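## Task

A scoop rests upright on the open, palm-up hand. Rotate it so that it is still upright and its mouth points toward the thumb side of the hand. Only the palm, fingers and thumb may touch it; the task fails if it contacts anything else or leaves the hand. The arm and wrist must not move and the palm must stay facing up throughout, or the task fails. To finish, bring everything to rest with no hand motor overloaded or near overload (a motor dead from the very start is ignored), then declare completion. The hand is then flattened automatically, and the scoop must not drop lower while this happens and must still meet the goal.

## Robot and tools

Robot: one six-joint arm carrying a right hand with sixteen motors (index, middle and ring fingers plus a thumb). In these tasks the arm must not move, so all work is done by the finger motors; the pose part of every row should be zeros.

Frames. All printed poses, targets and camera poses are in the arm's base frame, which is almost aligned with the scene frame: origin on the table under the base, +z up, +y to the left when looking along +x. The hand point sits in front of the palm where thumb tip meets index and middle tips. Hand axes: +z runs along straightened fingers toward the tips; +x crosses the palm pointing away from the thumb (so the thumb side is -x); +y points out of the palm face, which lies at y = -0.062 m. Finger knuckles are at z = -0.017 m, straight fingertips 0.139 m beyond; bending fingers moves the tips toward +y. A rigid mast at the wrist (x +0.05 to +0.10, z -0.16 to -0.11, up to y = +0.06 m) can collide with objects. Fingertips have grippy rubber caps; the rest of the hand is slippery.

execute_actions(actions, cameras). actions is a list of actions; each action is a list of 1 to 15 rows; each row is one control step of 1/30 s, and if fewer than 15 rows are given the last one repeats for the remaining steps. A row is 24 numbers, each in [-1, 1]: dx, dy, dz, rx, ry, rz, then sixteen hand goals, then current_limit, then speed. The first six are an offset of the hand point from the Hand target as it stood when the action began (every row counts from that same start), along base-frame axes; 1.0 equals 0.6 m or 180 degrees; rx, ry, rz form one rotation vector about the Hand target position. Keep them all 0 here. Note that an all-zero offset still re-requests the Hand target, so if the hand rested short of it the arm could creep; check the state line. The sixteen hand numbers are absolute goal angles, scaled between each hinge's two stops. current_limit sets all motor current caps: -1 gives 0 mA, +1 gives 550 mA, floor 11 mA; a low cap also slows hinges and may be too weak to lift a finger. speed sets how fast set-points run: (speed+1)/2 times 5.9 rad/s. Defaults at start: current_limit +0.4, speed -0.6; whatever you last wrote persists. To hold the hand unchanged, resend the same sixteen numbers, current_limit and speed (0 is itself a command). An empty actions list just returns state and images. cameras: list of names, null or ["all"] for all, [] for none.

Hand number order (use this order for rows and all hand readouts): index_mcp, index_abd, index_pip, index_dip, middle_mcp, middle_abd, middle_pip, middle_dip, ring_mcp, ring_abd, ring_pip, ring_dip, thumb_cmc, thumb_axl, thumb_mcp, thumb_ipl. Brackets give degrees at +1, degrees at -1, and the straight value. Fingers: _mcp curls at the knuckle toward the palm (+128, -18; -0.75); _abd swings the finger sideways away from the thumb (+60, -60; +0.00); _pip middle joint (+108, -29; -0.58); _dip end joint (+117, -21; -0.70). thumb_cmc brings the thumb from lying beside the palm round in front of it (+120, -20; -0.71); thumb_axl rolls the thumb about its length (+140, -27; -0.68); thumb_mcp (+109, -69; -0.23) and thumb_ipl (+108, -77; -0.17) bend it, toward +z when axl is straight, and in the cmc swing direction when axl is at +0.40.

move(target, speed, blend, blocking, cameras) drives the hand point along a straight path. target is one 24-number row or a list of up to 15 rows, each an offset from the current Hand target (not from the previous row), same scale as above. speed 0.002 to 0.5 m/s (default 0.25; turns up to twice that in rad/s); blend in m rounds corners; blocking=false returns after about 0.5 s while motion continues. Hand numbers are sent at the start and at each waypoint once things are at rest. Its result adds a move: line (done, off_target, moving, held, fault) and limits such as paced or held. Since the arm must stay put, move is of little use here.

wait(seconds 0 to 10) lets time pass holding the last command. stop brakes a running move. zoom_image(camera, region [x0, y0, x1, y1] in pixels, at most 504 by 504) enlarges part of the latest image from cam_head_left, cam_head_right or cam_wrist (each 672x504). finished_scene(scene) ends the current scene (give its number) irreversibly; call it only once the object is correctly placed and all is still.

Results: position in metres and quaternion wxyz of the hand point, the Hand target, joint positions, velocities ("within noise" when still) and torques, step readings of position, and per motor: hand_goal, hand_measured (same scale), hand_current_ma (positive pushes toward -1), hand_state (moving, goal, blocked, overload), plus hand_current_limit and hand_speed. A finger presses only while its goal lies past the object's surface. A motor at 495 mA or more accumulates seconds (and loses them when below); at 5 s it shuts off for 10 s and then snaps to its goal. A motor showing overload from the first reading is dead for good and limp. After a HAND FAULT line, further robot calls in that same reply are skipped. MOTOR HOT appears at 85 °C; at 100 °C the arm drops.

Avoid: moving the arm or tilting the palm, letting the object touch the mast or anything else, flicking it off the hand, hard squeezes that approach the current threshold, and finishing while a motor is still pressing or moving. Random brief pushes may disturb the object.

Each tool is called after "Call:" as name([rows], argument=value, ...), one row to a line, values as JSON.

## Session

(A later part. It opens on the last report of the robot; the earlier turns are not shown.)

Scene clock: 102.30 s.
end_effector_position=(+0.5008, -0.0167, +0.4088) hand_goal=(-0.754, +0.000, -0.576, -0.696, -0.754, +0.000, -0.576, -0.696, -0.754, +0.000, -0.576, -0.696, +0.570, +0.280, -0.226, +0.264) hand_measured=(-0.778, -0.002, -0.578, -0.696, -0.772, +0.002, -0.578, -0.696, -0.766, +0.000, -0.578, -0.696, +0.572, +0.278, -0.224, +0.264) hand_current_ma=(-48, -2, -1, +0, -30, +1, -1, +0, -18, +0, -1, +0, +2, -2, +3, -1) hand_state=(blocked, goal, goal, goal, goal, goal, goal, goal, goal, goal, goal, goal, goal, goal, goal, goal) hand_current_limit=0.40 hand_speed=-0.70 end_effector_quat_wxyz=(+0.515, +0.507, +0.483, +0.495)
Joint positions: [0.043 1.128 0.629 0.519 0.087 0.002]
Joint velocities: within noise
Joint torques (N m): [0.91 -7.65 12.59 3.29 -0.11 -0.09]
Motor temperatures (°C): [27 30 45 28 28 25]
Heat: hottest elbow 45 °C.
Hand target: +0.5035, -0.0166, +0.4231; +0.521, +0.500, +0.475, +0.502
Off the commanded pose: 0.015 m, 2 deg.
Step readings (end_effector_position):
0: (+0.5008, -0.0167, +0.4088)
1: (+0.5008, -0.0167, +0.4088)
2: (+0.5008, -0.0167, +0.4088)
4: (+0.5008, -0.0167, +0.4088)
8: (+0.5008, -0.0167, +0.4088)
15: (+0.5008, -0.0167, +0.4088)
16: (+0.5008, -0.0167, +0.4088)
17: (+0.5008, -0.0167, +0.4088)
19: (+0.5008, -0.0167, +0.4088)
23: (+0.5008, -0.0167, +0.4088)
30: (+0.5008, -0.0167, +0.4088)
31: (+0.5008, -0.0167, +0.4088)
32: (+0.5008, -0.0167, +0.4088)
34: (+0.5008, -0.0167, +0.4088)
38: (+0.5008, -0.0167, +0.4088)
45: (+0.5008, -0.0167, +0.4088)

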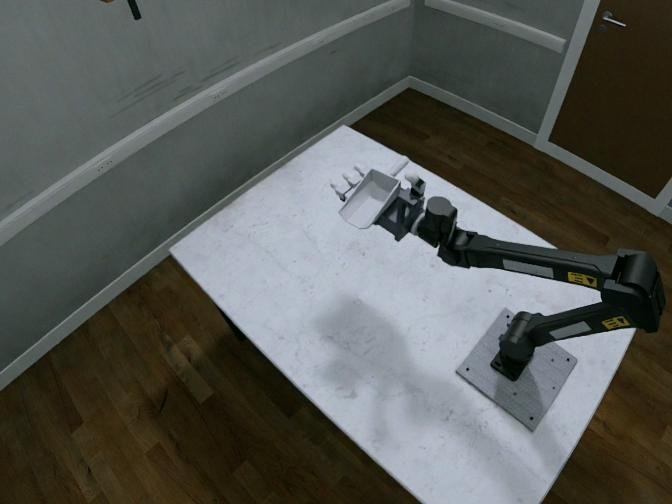

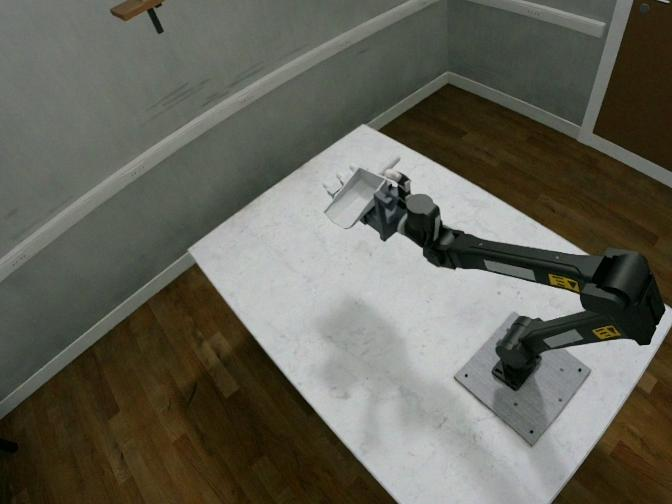

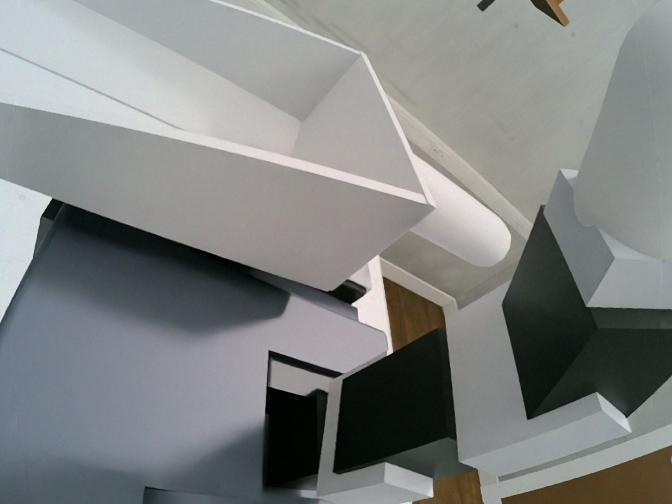

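Call:
execute_actions([
  [[0,0,0,0,0,0,-0.754,0.0,-0.576,-0.696,-0.754,0,-0.576,-0.696,-0.754,0,-0.576,-0.696,0.571,0.33,0.562,0.265,0.4,-0.75]],
])

Call:
zoom_image(camera="cam_head_left", region=[335, 145, 435, 235])

Call:
zoom_image(camera="cam_head_right", region=[320, 145, 420, 235])

Scene clock: 106.87 s.
end_effector_position=(+0.5008, -0.0167, +0.4088) hand_goal=(-0.754, +0.000, -0.576, -0.696, -0.754, +0.000, -0.576, -0.696, -0.754, +0.000, -0.576, -0.696, +0.570, +0.330, +0.562, +0.264) hand_measured=(-0.778, -0.002, -0.578, -0.696, -0.772, +0.002, -0.578, -0.696, -0.766, +0.000, -0.578, -0.696, +0.574, +0.328, +0.566, +0.264) hand_current_ma=(-48, -2, -1, +0, -30, +1, -1, +0, -18, +0, -1, +0, +4, -2, +4, +0) hand_state=(blocked, goal, goal, goal, goal, goal, goal, goal, goal, goal, goal, goal, goal, goal, goal, goal) hand_current_limit=0.40 hand_speed=-0.75 end_effector_quat_wxyz=(+0.515, +0.507, +0.483, +0.495)
Joint positions: [0.043 1.128 0.629 0.519 0.087 0.002]
Joint velocities: within noise
Joint torques (N m): [0.79 -7.77 12.6 3.32 -0.11 -0.06]
Motor temperatures (°C): [27 30 45 28 28 25]
Heat: hottest elbow 45 °C.
Hand target: +0.5035, -0.0166, +0.4231; +0.521, +0.500, +0.475, +0.502
Off the commanded pose: 0.015 m, 2 deg.
Step readings (end_effector_position):
0: (+0.5008, -0.0167, +0.4088)
1: (+0.5008, -0.0167, +0.4088)
2: (+0.5008, -0.0167, +0.4088)
4: (+0.5008, -0.0167, +0.4088)
8: (+0.5008, -0.0167, +0.4088)
15: (+0.5008, -0.0167, +0.4088)

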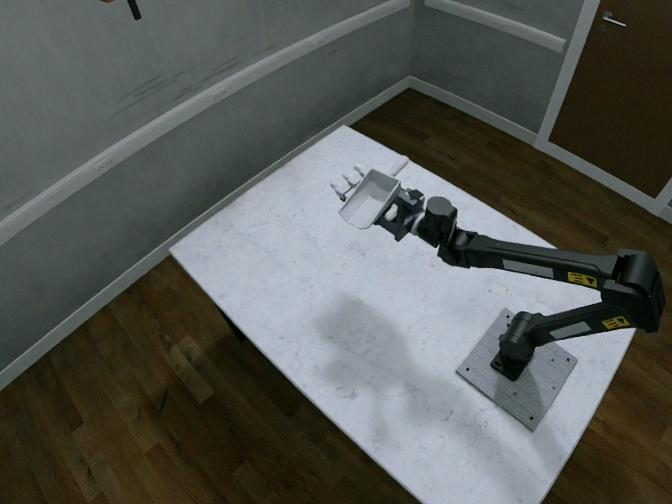

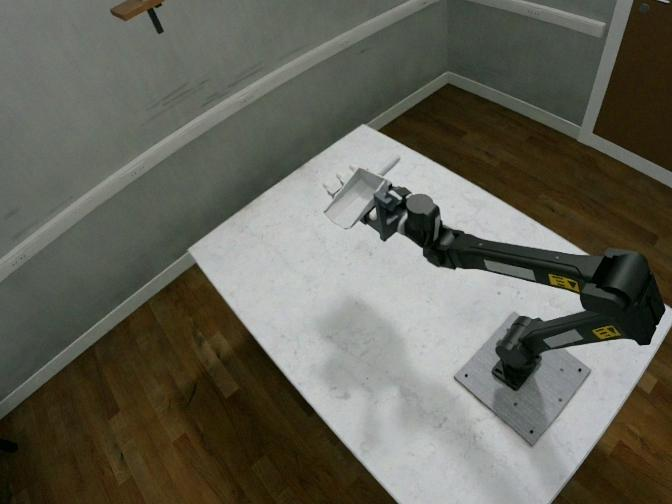

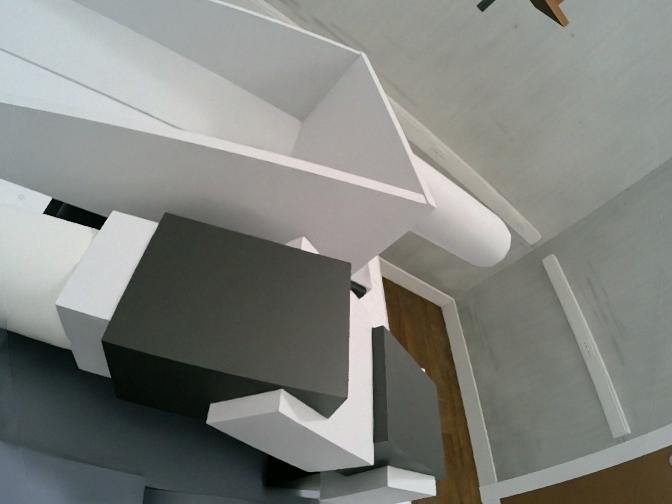

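Scaled by 5.040.

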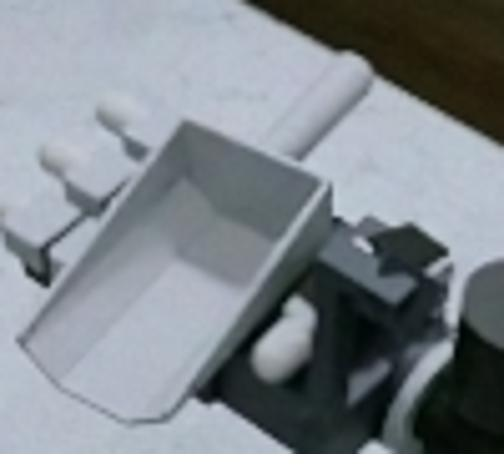

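Scaled by 5.040.

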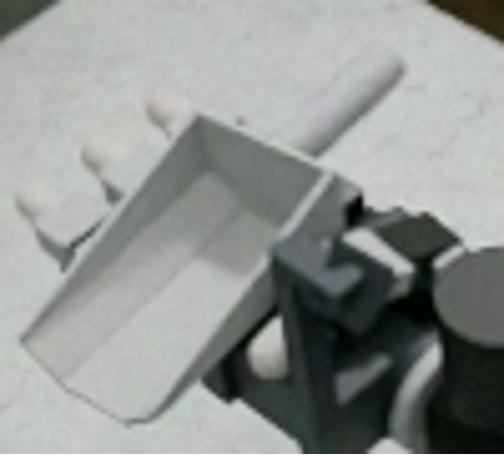

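Call:
execute_actions([
  [[0,0,0,0,0,0,-0.754,0.0,-0.576,-0.696,-0.754,0,-0.576,-0.696,-0.754,0,-0.576,-0.696,0.571,0.14,0.562,0.265,0.4,-0.88]],
])

Call:
zoom_image(camera="cam_head_left", region=[335, 145, 435, 235])

Scene clock: 108.80 s.
end_effector_position=(+0.5008, -0.0167, +0.4088) hand_goal=(-0.754, +0.000, -0.576, -0.696, -0.754, +0.000, -0.576, -0.696, -0.754, +0.000, -0.576, -0.696, +0.570, +0.140, +0.562, +0.264) hand_measured=(-0.778, -0.002, -0.578, -0.696, -0.772, +0.002, -0.578, -0.696, -0.766, +0.000, -0.578, -0.696, +0.576, +0.184, +0.566, +0.264) hand_current_ma=(-48, -2, -1, +0, -30, +1, -1, +0, -18, +0, -1, +0, +5, +126, +4, +0) hand_state=(blocked, goal, goal, goal, goal, goal, goal, goal, goal, goal, goal, goal, goal, blocked, goal, goal) hand_current_limit=0.40 hand_speed=-0.88 end_effector_quat_wxyz=(+0.515, +0.507, +0.483, +0.495)
Joint positions: [0.043 1.128 0.629 0.519 0.087 0.002]
Joint velocities: within noise
Joint torques (N m): [0.85 -7.71 12.6 3.32 -0.11 -0.06]
Motor temperatures (°C): [27 30 46 28 28 25]
Heat: hottest elbow 46 °C.
Hand target: +0.5035, -0.0166, +0.4231; +0.521, +0.500, +0.475, +0.502
Off the commanded pose: 0.015 m, 2 deg.
Step readings (end_effector_position):
0: (+0.5008, -0.0167, +0.4088)
1: (+0.5008, -0.0167, +0.4088)
2: (+0.5008, -0.0167, +0.4088)
4: (+0.5008, -0.0167, +0.4088)
8: (+0.5008, -0.0167, +0.4088)
15: (+0.5008, -0.0167, +0.4088)

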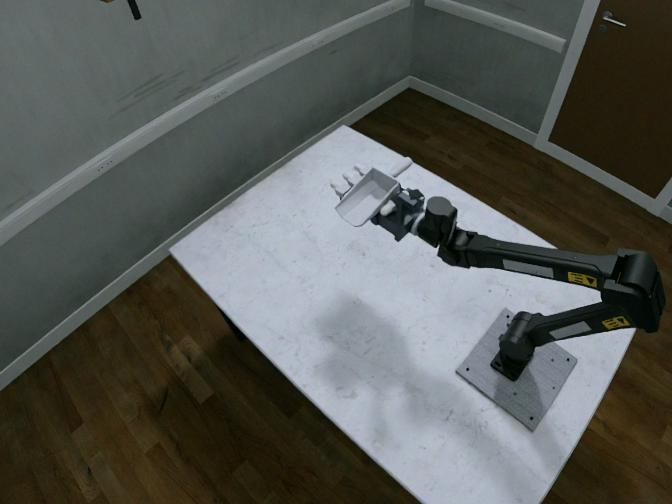

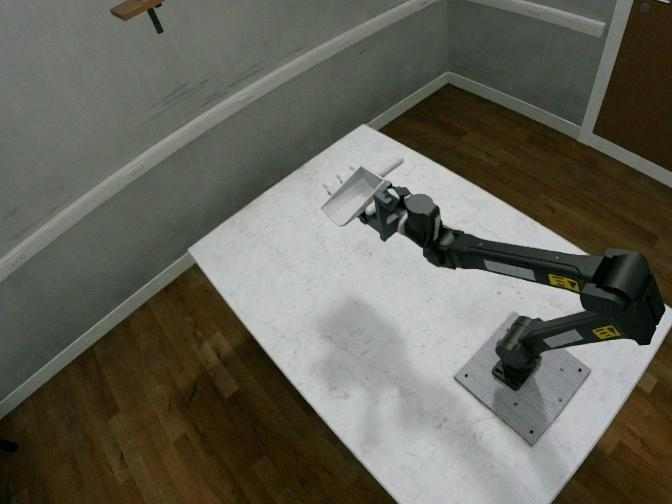

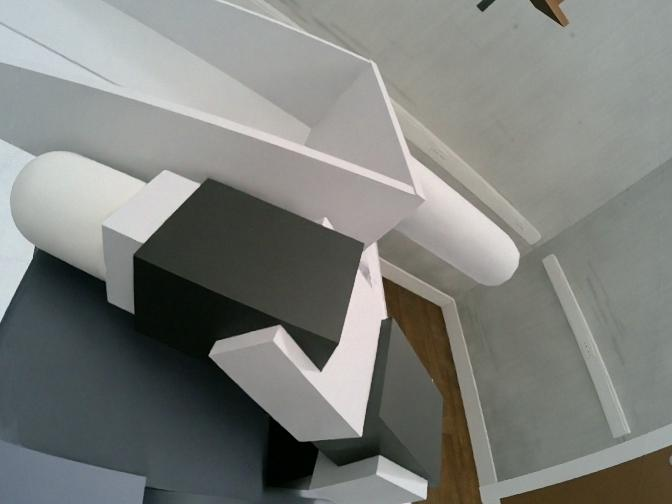

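Scaled by 5.040.

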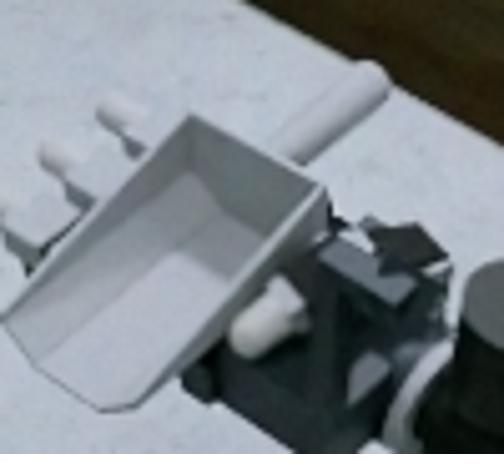

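Call:
execute_actions([
  [[0,0,0,0,0,0,-0.754,0.0,-0.576,-0.696,-0.754,0,-0.576,-0.696,-0.754,0,-0.576,-0.696,0.571,0.0,0.562,0.265,0.4,-0.9]],
])

Call:
zoom_image(camera="cam_head_left", region=[335, 145, 435, 235])

Scene clock: 110.40 s.
end_effector_position=(+0.5008, -0.0167, +0.4088) hand_goal=(-0.754, +0.000, -0.576, -0.696, -0.754, +0.000, -0.576, -0.696, -0.754, +0.000, -0.576, -0.696, +0.570, +0.000, +0.562, +0.264) hand_measured=(-0.778, -0.002, -0.578, -0.696, -0.772, +0.002, -0.578, -0.696, -0.768, +0.000, -0.578, -0.696, +0.576, +0.016, +0.566, +0.264) hand_current_ma=(-48, -2, -1, +0, -33, +1, -1, +0, -21, +0, -1, +0, +6, +32, +4, +0) hand_state=(blocked, goal, goal, goal, goal, goal, goal, goal, goal, goal, goal, goal, goal, goal, goal, goal) hand_current_limit=0.40 hand_speed=-0.90 end_effector_quat_wxyz=(+0.515, +0.507, +0.483, +0.495)
Joint positions: [0.043 1.128 0.629 0.519 0.087 0.002]
Joint velocities: within noise
Joint torques (N m): [0.79 -7.77 12.6 3.32 -0.11 -0.06]
Motor temperatures (°C): [27 30 46 28 28 25]
Heat: hottest elbow 46 °C.
Hand target: +0.5035, -0.0166, +0.4231; +0.521, +0.500, +0.475, +0.502
Off the commanded pose: 0.015 m, 2 deg.
Step readings (end_effector_position):
0: (+0.5008, -0.0167, +0.4088)
1: (+0.5008, -0.0167, +0.4088)
2: (+0.5008, -0.0167, +0.4088)
4: (+0.5008, -0.0167, +0.4088)
8: (+0.5008, -0.0167, +0.4088)
15: (+0.5008, -0.0167, +0.4088)

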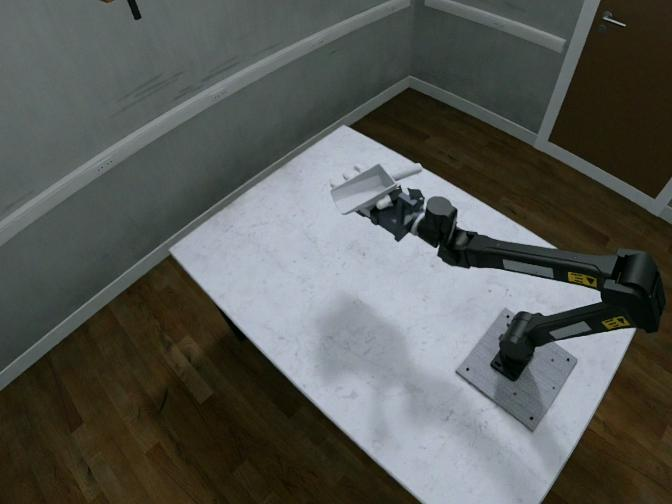

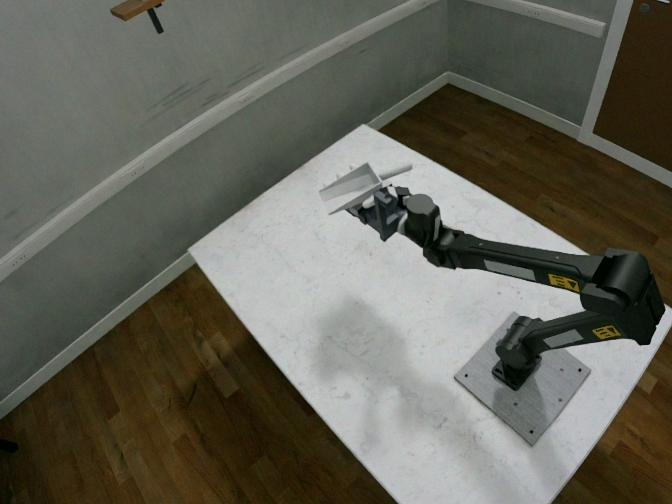

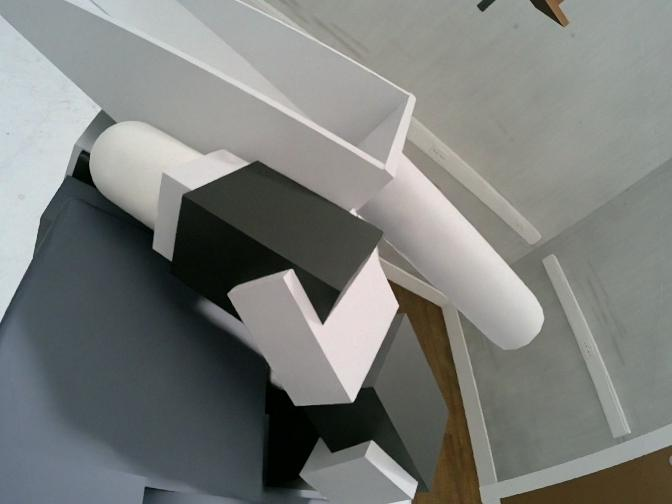

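Scaled by 5.040.

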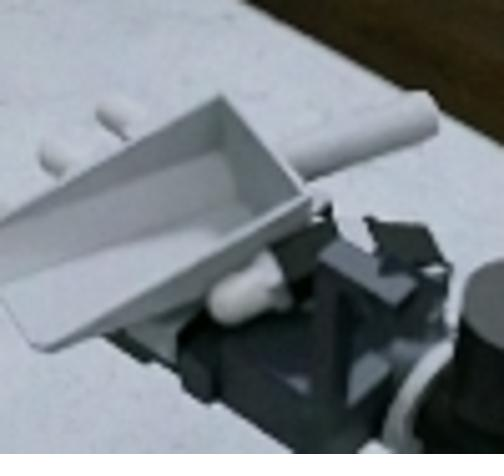

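Call:
zoom_image(camera="cam_head_left", region=[322, 140, 432, 230])

Call:
zoom_image(camera="cam_head_right", region=[310, 140, 420, 230])

Scaled by 4.582.

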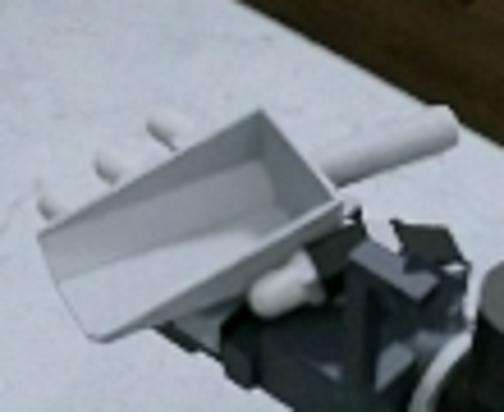

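Scaled by 4.582.

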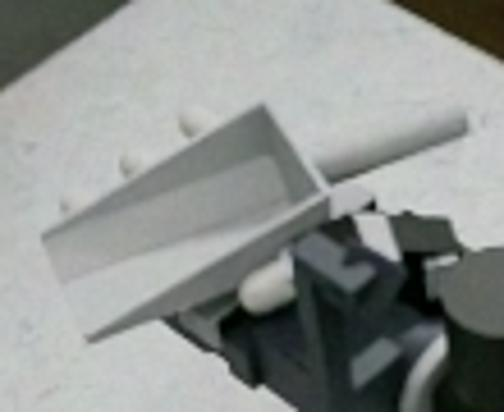

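Call:
execute_actions([
  [[0,0,0,0,0,0,-0.754,0.0,-0.576,-0.696,-0.754,0,-0.576,-0.696,-0.754,0,-0.576,-0.696,0.571,-0.15,0.562,0.265,0.4,-0.9]],
])

Call:
zoom_image(camera="cam_head_left", region=[322, 140, 432, 230])

Scene clock: 114.13 s.
end_effector_position=(+0.5008, -0.0167, +0.4088) hand_goal=(-0.754, +0.000, -0.576, -0.696, -0.754, +0.000, -0.576, -0.696, -0.754, +0.000, -0.576, -0.696, +0.570, -0.150, +0.562, +0.264) hand_measured=(-0.778, -0.002, -0.578, -0.696, -0.772, +0.002, -0.578, -0.696, -0.768, +0.000, -0.578, -0.696, +0.576, -0.132, +0.566, +0.264) hand_current_ma=(-48, -1, -1, +0, -33, +1, -1, +0, -21, +0, -1, +0, +6, +39, +5, +0) hand_state=(blocked, goal, goal, goal, goal, goal, goal, goal, goal, goal, goal, goal, goal, goal, goal, goal) hand_current_limit=0.40 hand_speed=-0.90 end_effector_quat_wxyz=(+0.515, +0.507, +0.483, +0.495)
Joint positions: [0.043 1.128 0.629 0.519 0.087 0.002]
Joint velocities: within noise
Joint torques (N m): [0.85 -7.71 12.6 3.33 -0.11 -0.06]
Motor temperatures (°C): [27 30 46 28 28 25]
Heat: hottest elbow 46 °C.
Hand target: +0.5035, -0.0166, +0.4231; +0.521, +0.500, +0.475, +0.502
Off the commanded pose: 0.015 m, 2 deg.
Step readings (end_effector_position):
0: (+0.5008, -0.0167, +0.4088)
1: (+0.5008, -0.0167, +0.4088)
2: (+0.5008, -0.0167, +0.4088)
4: (+0.5008, -0.0167, +0.4088)
8: (+0.5008, -0.0167, +0.4088)
15: (+0.5008, -0.0167, +0.4088)

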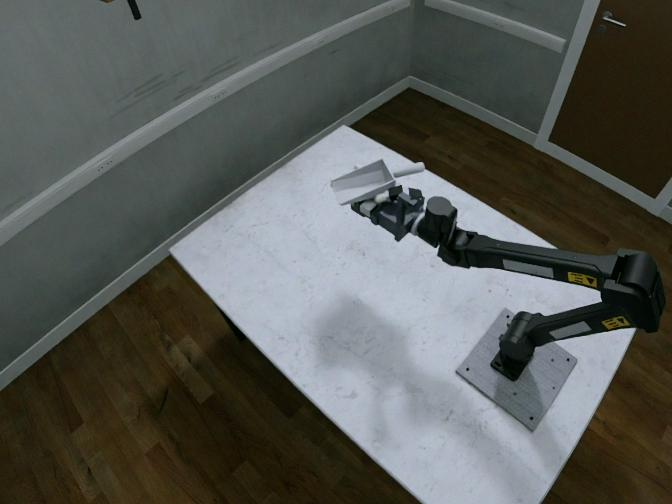

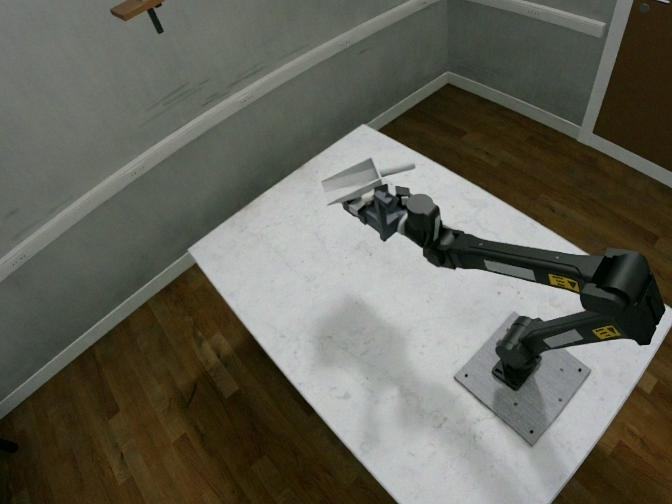

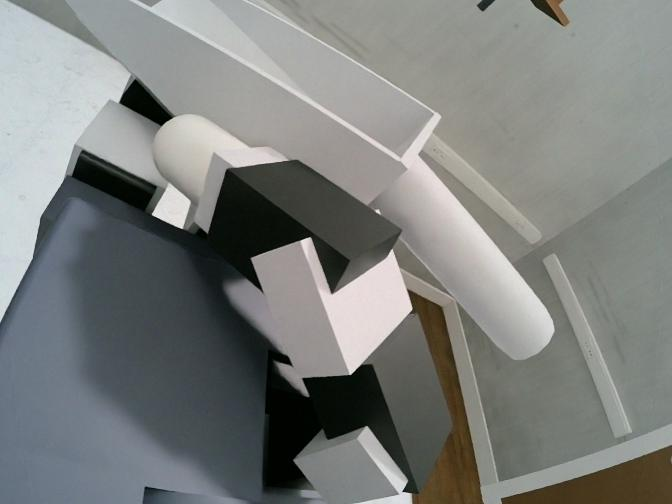

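Scaled by 4.582.

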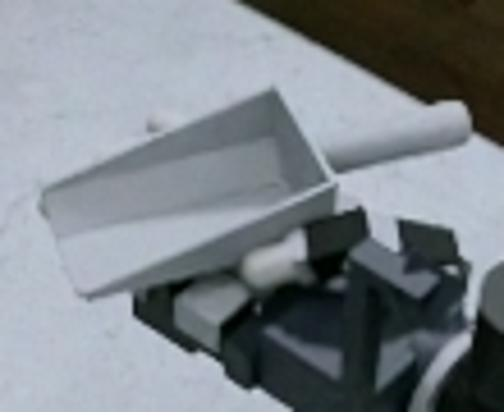

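Call:
execute_actions([
  [[0,0,0,0,0,0,-0.754,-0.1,-0.576,0.75,-0.754,0,-0.576,-0.696,-0.754,0,-0.576,-0.696,0.571,-0.132,0.562,0.265,0.4,-0.75]],
  [[0,0,0,0,0,0,-0.754,-0.1,-0.576,0.95,-0.754,0,-0.576,-0.696,-0.754,0,-0.576,-0.696,0.571,-0.132,0.562,0.265,0.4,-0.9]],
])

Call:
zoom_image(camera="cam_head_left", region=[322, 140, 432, 230])

Call:
zoom_image(camera="cam_head_right", region=[310, 140, 420, 230])

Scene clock: 133.97 s.
end_effector_position=(+0.5008, -0.0167, +0.4088) hand_goal=(-0.754, -0.100, -0.576, +0.950, -0.754, +0.000, -0.576, -0.696, -0.754, +0.000, -0.576, -0.696, +0.570, -0.132, +0.562, +0.264) hand_measured=(-0.778, -0.096, -0.578, +0.442, -0.772, +0.002, -0.578, -0.696, -0.768, +0.000, -0.578, -0.696, +0.576, -0.130, +0.566, +0.264) hand_current_ma=(-48, +2, -1, -9, -33, +1, -1, +0, -21, +0, -1, +0, +6, +2, +5, +0) hand_state=(blocked, goal, goal, moving, goal, goal, goal, goal, goal, goal, goal, goal, goal, goal, goal, goal) hand_current_limit=0.40 hand_speed=-0.90 end_effector_quat_wxyz=(+0.515, +0.507, +0.483, +0.495)
Joint positions: [0.043 1.128 0.629 0.519 0.087 0.002]
Joint velocities: within noise
Joint torques (N m): [0.79 -7.71 12.6 3.32 -0.11 -0.07]
Motor temperatures (°C): [27 30 47 28 27 24]
Heat: hottest elbow 47 °C.
Hand target: +0.5035, -0.0166, +0.4231; +0.521, +0.500, +0.475, +0.502
Off the commanded pose: 0.015 m, 2 deg.
not at rest: the robot was still moving 3 seconds after this call's last action.
Step readings (end_effector_position):
0: (+0.5008, -0.0167, +0.4088)
1: (+0.5008, -0.0167, +0.4088)
2: (+0.5008, -0.0167, +0.4088)
4: (+0.5008, -0.0167, +0.4088)
8: (+0.5008, -0.0167, +0.4088)
15: (+0.5008, -0.0167, +0.4088)
16: (+0.5008, -0.0167, +0.4088)
17: (+0.5008, -0.0167, +0.4088)
19: (+0.5008, -0.0167, +0.4088)
23: (+0.5008, -0.0167, +0.4088)
30: (+0.5008, -0.0167, +0.4088)

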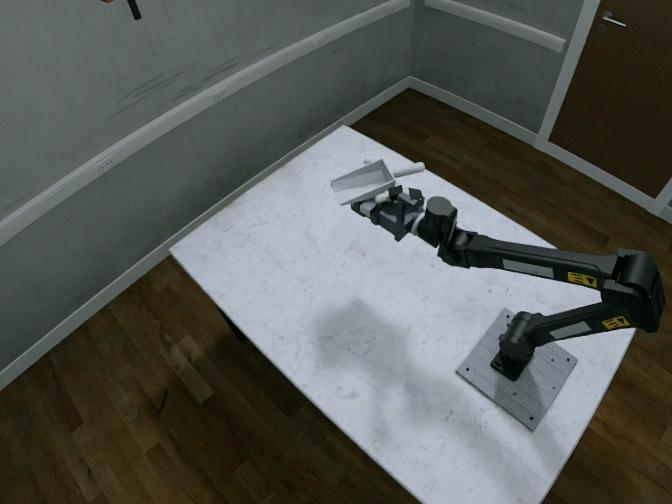

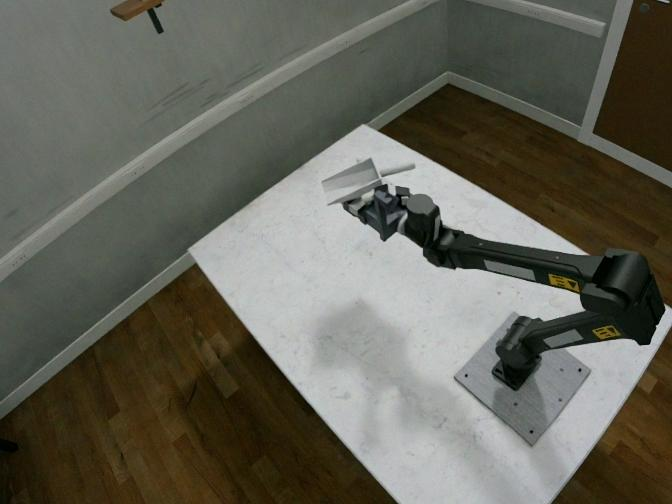

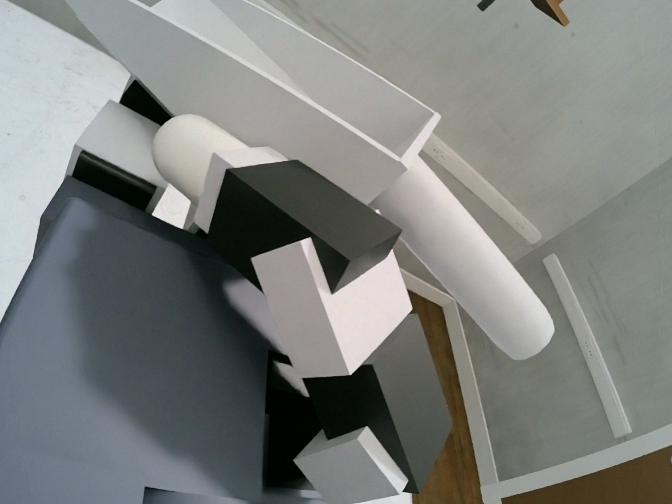

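Scaled by 4.582.

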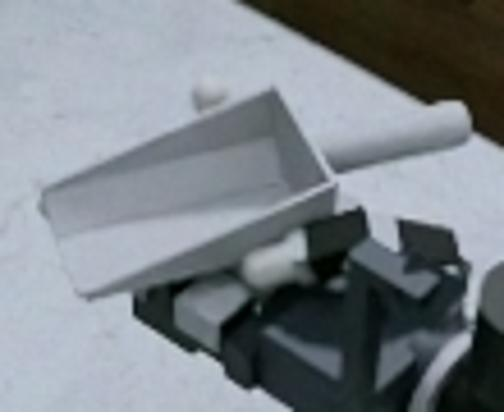

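Scaled by 4.582.

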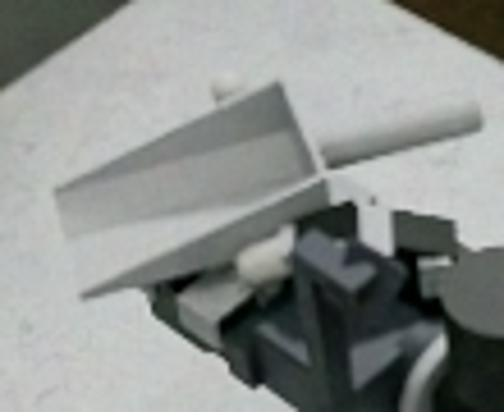

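Call:
execute_actions(actions=[])

Scene clock: 136.43 s.
end_effector_position=(+0.5008, -0.0167, +0.4088) hand_goal=(-0.754, -0.100, -0.576, +0.950, -0.754, +0.000, -0.576, -0.696, -0.754, +0.000, -0.576, -0.696, +0.570, -0.132, +0.562, +0.264) hand_measured=(-0.778, -0.096, -0.578, +0.948, -0.772, +0.002, -0.578, -0.696, -0.768, +0.000, -0.578, -0.696, +0.576, -0.130, +0.566, +0.264) hand_current_ma=(-48, +2, -1, -2, -33, +1, -1, +0, -21, +0, -1, +0, +6, +2, +5, +0) hand_state=(blocked, goal, goal, goal, goal, goal, goal, goal, goal, goal, goal, goal, goal, goal, goal, goal) hand_current_limit=0.40 hand_speed=-0.90 end_effector_quat_wxyz=(+0.515, +0.507, +0.483, +0.495)
Joint positions: [0.043 1.128 0.629 0.519 0.087 0.002]
Joint velocities: within noise
Joint torques (N m): [0.85 -7.71 12.59 3.33 -0.11 -0.07]
Motor temperatures (°C): [27 30 47 28 27 24]
Heat: hottest elbow 47 °C.
Hand target: +0.5035, -0.0166, +0.4231; +0.521, +0.500, +0.475, +0.502
Off the commanded pose: 0.015 m, 2 deg.

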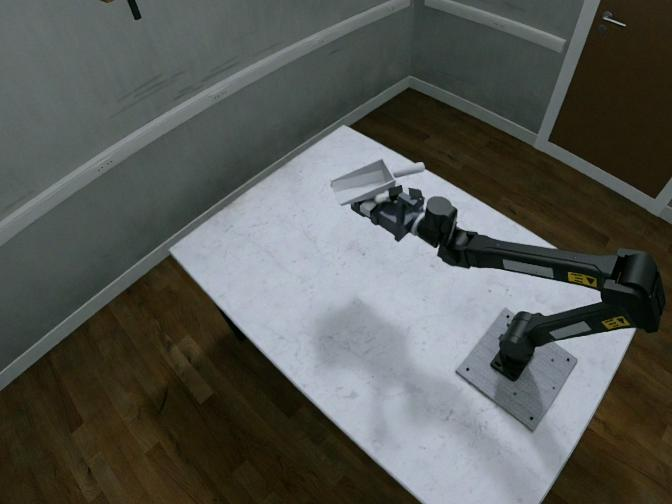

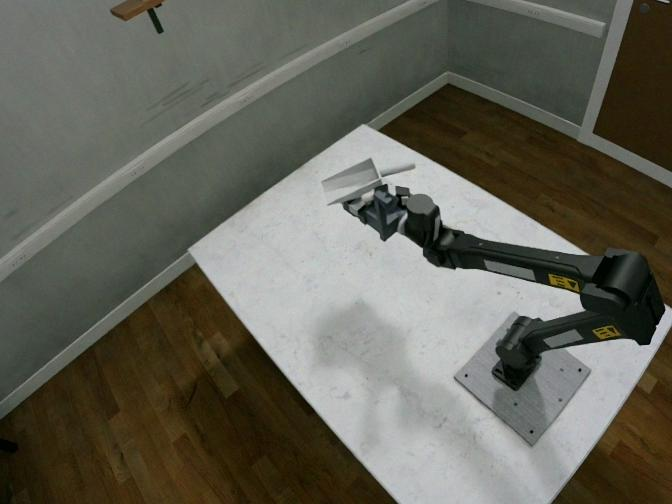

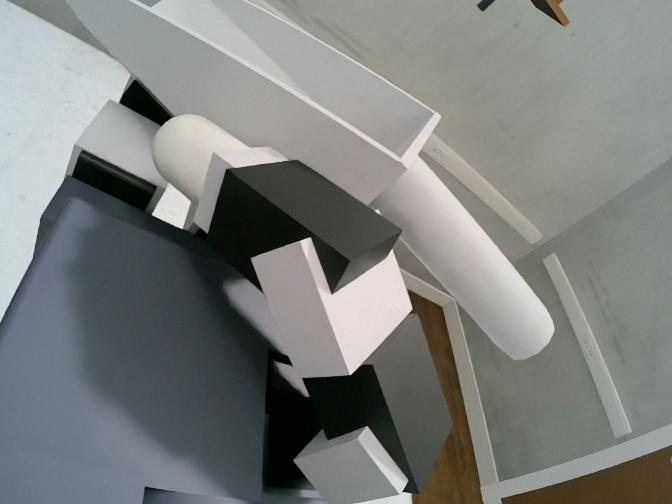

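Call:
zoom_image(camera="cam_head_left", region=[310, 140, 460, 260])

Call:
zoom_image(camera="cam_head_right", region=[300, 140, 450, 260])

Scaled by 3.360.

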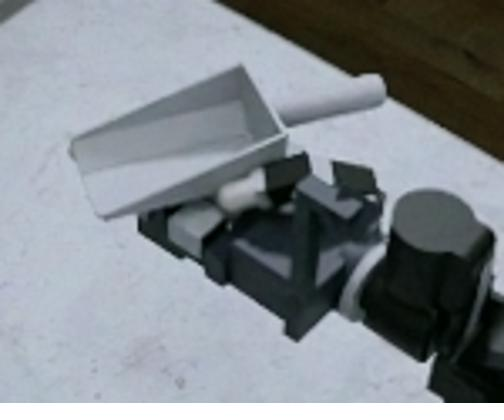

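Scaled by 3.360.

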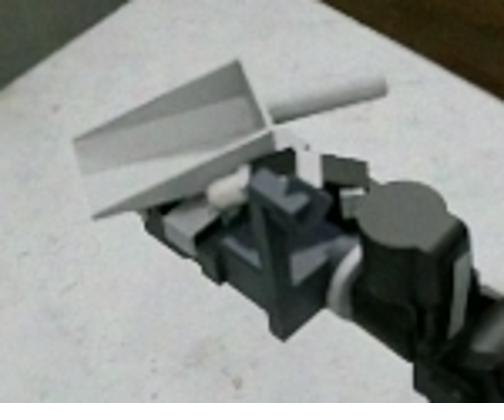

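Call:
execute_actions([
  [[0,0,0,0,0,0,-0.754,-0.1,-0.43,0.95,-0.754,0,-0.576,-0.696,-0.754,0,-0.576,-0.696,0.571,-0.132,0.562,0.265,0.4,-0.94]],
], cameras=["cam_wrist"])

Call:
execute_actions([
  [[0,0,0,0,0,0,-0.754,-0.1,-0.36,0.95,-0.754,0,-0.576,-0.696,-0.754,0,-0.576,-0.696,0.571,-0.132,0.562,0.265,0.4,-0.94]],
], cameras=["cam_wrist","cam_head_left"])

Scene clock: 139.23 s.
end_effector_position=(+0.5008, -0.0167, +0.4088) hand_goal=(-0.754, -0.100, -0.430, +0.950, -0.754, +0.000, -0.576, -0.696, -0.754, +0.000, -0.576, -0.696, +0.570, -0.132, +0.562, +0.264) hand_measured=(-0.778, -0.100, -0.448, +0.948, -0.772, +0.002, -0.578, -0.696, -0.768, +0.000, -0.578, -0.696, +0.576, -0.130, +0.566, +0.264) hand_current_ma=(-48, +0, -31, -2, -33, +1, -1, +0, -21, +0, -1, +0, +6, +2, +5, +0) hand_state=(blocked, goal, goal, goal, goal, goal, goal, goal, goal, goal, goal, goal, goal, goal, goal, goal) hand_current_limit=0.40 hand_speed=-0.94 end_effector_quat_wxyz=(+0.515, +0.507, +0.483, +0.495)
Joint positions: [0.043 1.128 0.629 0.519 0.087 0.002]
Joint velocities: within noise
Joint torques (N m): [0.91 -7.71 12.59 3.34 -0.11 -0.07]
Motor temperatures (°C): [27 30 47 28 27 24]
Heat: hottest elbow 47 °C.
Hand target: +0.5035, -0.0166, +0.4231; +0.521, +0.500, +0.475, +0.502
Off the commanded pose: 0.015 m, 2 deg.
Step readings (end_effector_position):
0: (+0.5008, -0.0167, +0.4088)
1: (+0.5008, -0.0167, +0.4088)
2: (+0.5008, -0.0167, +0.4088)
4: (+0.5008, -0.0167, +0.4088)
8: (+0.5008, -0.0167, +0.4088)
15: (+0.5008, -0.0167, +0.4088)
Images, in order (width x height): cam_wrist 672x504.

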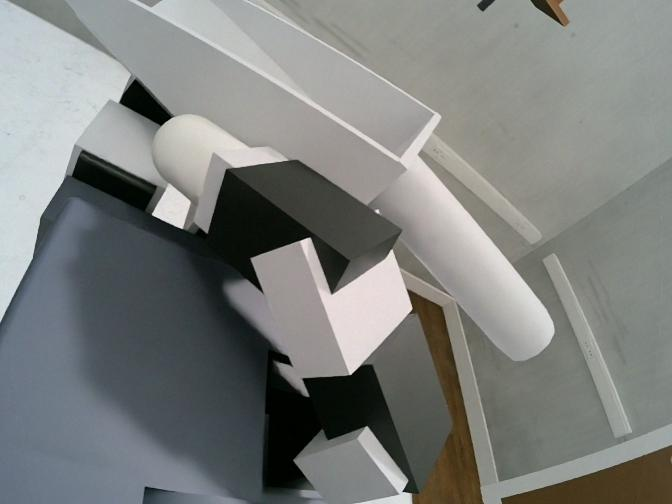

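Scene clock: 139.93 s.
end_effector_position=(+0.5008, -0.0167, +0.4088) hand_goal=(-0.754, -0.100, -0.360, +0.950, -0.754, +0.000, -0.576, -0.696, -0.754, +0.000, -0.576, -0.696, +0.570, -0.132, +0.562, +0.264) hand_measured=(-0.778, -0.102, -0.388, +0.946, -0.772, +0.002, -0.578, -0.696, -0.768, +0.000, -0.578, -0.696, +0.576, -0.118, +0.566, +0.264) hand_current_ma=(-48, -1, -52, -4, -33, +1, -1, +0, -21, +0, -1, +0, +8, +26, +5, +0) hand_state=(blocked, goal, blocked, goal, goal, goal, goal, goal, goal, goal, goal, goal, goal, goal, goal, goal) hand_current_limit=0.40 hand_speed=-0.94 end_effector_quat_wxyz=(+0.515, +0.507, +0.483, +0.495)
Joint positions: [0.043 1.128 0.629 0.519 0.087 0.002]
Joint velocities: within noise
Joint torques (N m): [0.85 -7.71 12.57 3.32 -0.11 -0.07]
Motor temperatures (°C): [27 30 47 28 27 24]
Heat: hottest elbow 47 °C.
Hand target: +0.5035, -0.0166, +0.4231; +0.521, +0.500, +0.475, +0.502
Off the commanded pose: 0.015 m, 2 deg.
Step readings (end_effector_position):
0: (+0.5008, -0.0167, +0.4088)
1: (+0.5008, -0.0167, +0.4088)
2: (+0.5008, -0.0167, +0.4088)
4: (+0.5008, -0.0167, +0.4088)
8: (+0.5008, -0.0167, +0.4088)
15: (+0.5008, -0.0167, +0.4088)
Images, in order (width x height): cam_head_left 672x504, cam_wrist 672x504.

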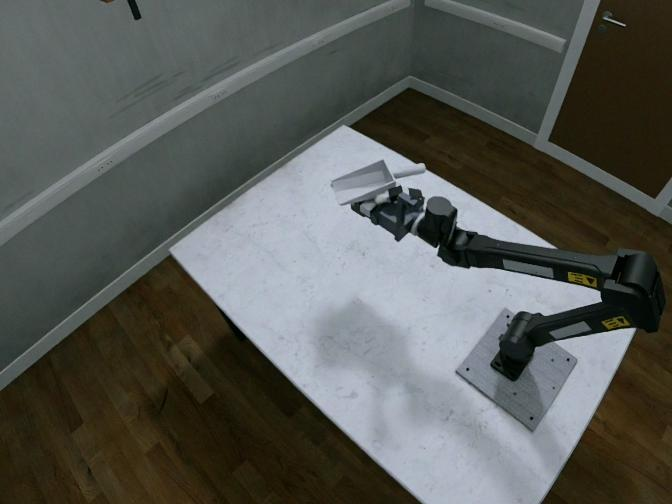

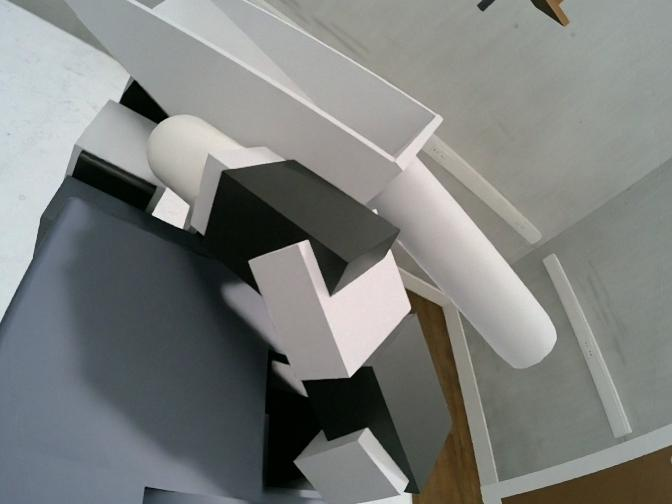

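Call:
execute_actions([
  [[0,0,0,0,0,0,-0.754,-0.1,-0.3,0.95,-0.754,0,-0.576,-0.696,-0.754,0,-0.576,-0.696,0.571,-0.16,0.562,0.265,0.4,-0.94]],
], cameras=["cam_wrist"])

Call:
execute_actions([
  [[0,0,0,0,0,0,-0.754,-0.1,-0.24,0.95,-0.754,0,-0.576,-0.696,-0.754,0,-0.576,-0.696,0.571,-0.18,0.562,0.265,0.4,-0.94]],
], cameras=["cam_wrist","cam_head_left"])

Scene clock: 141.20 s.
end_effector_position=(+0.5008, -0.0167, +0.4088) hand_goal=(-0.754, -0.100, -0.300, +0.950, -0.754, +0.000, -0.576, -0.696, -0.754, +0.000, -0.576, -0.696, +0.570, -0.160, +0.562, +0.264) hand_measured=(-0.778, -0.106, -0.350, +0.934, -0.772, +0.002, -0.578, -0.696, -0.768, +0.000, -0.578, -0.696, +0.580, -0.118, +0.566, +0.264) hand_current_ma=(-48, -5, -119, -25, -33, +1, -1, +0, -21, +0, -1, +0, +15, +120, +5, +0) hand_state=(blocked, goal, blocked, goal, goal, goal, goal, goal, goal, goal, goal, goal, goal, blocked, goal, goal) hand_current_limit=0.40 hand_speed=-0.94 end_effector_quat_wxyz=(+0.515, +0.507, +0.483, +0.495)
Joint positions: [0.043 1.128 0.629 0.519 0.087 0.002]
Joint velocities: within noise
Joint torques (N m): [0.85 -7.77 12.6 3.3 -0.11 -0.07]
Motor temperatures (°C): [27 30 47 28 27 24]
Heat: hottest elbow 47 °C.
Hand target: +0.5035, -0.0166, +0.4231; +0.521, +0.500, +0.475, +0.502
Off the commanded pose: 0.015 m, 2 deg.
Step readings (end_effector_position):
0: (+0.5008, -0.0167, +0.4088)
1: (+0.5008, -0.0167, +0.4088)
2: (+0.5008, -0.0167, +0.4088)
4: (+0.5008, -0.0167, +0.4088)
8: (+0.5008, -0.0167, +0.4088)
15: (+0.5008, -0.0167, +0.4088)
Images, in order (width x height): cam_wrist 672x504.

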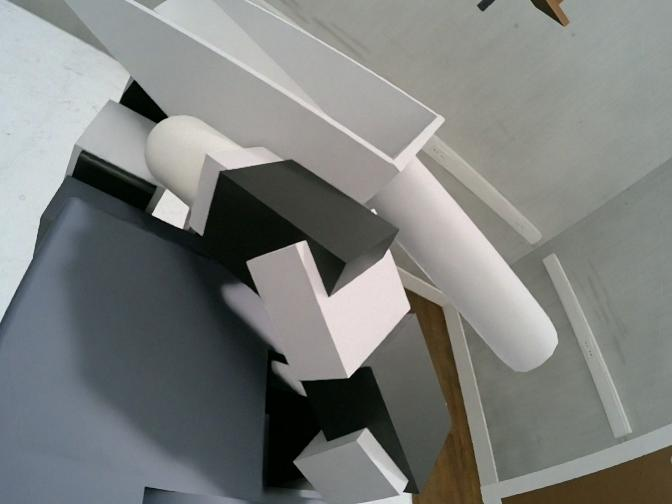

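Scene clock: 141.90 s.
end_effector_position=(+0.5008, -0.0167, +0.4088) hand_goal=(-0.754, -0.100, -0.240, +0.950, -0.754, +0.000, -0.576, -0.696, -0.754, +0.000, -0.576, -0.696, +0.570, -0.180, +0.562, +0.264) hand_measured=(-0.782, -0.110, -0.312, +0.922, -0.772, +0.002, -0.578, -0.696, -0.768, +0.000, -0.578, -0.696, +0.586, -0.118, +0.564, +0.264) hand_current_ma=(-58, -11, -197, -52, -33, +1, -1, +0, -21, +0, -1, +0, +26, +209, +2, +0) hand_state=(blocked, goal, blocked, blocked, goal, goal, goal, goal, goal, goal, goal, goal, goal, blocked, goal, goal) hand_current_limit=0.40 hand_speed=-0.94 end_effector_quat_wxyz=(+0.515, +0.507, +0.483, +0.495)
Joint positions: [0.043 1.128 0.629 0.519 0.087 0.002]
Joint velocities: within noise
Joint torques (N m): [0.85 -7.71 12.59 3.3 -0.11 -0.07]
Motor temperatures (°C): [27 30 47 28 27 24]
Heat: hottest elbow 47 °C.
Hand target: +0.5035, -0.0166, +0.4231; +0.521, +0.500, +0.475, +0.502
Off the commanded pose: 0.015 m, 2 deg.
Step readings (end_effector_position):
0: (+0.5008, -0.0167, +0.4088)
1: (+0.5008, -0.0167, +0.4088)
2: (+0.5008, -0.0167, +0.4088)
4: (+0.5008, -0.0167, +0.4088)
8: (+0.5008, -0.0167, +0.4088)
15: (+0.5008, -0.0167, +0.4088)
Images, in order (width x height): cam_head_left 672x504, cam_wrist 672x504.

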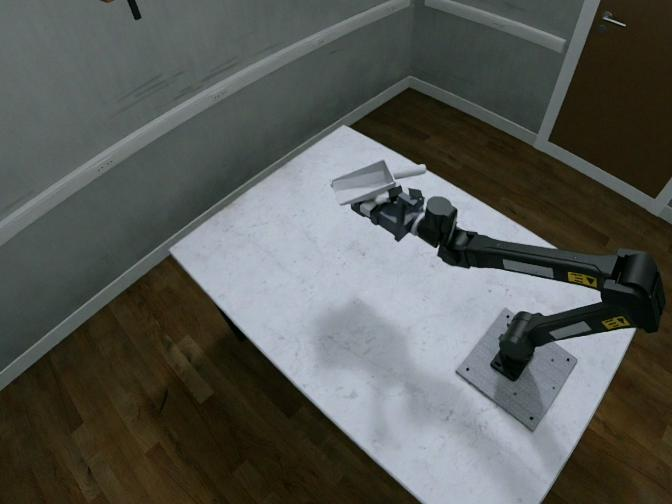

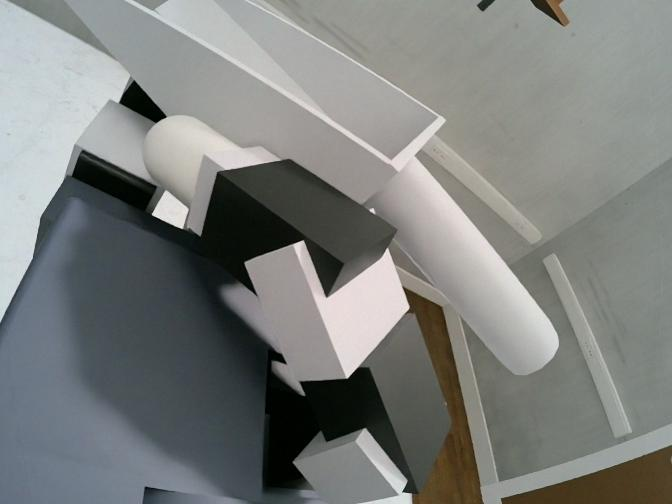

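Call:
zoom_image(camera="cam_head_left", region=[310, 140, 460, 260])

Call:
zoom_image(camera="cam_wrist", region=[50, 0, 500, 330])

Scaled by 3.360.

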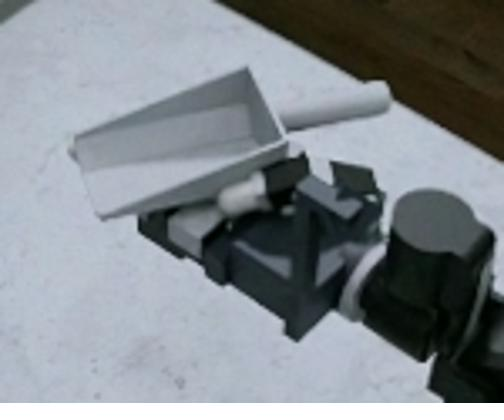

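Scaled by 1.120 from the camera's 672x504 image, which has a finer 960x720 frame.

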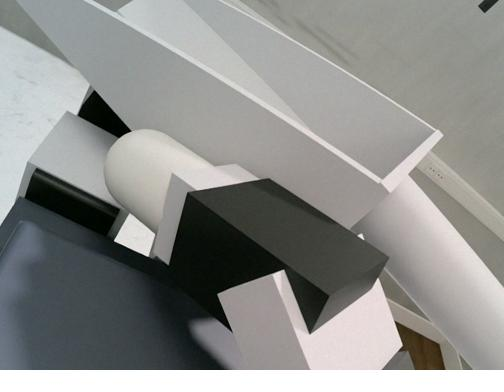

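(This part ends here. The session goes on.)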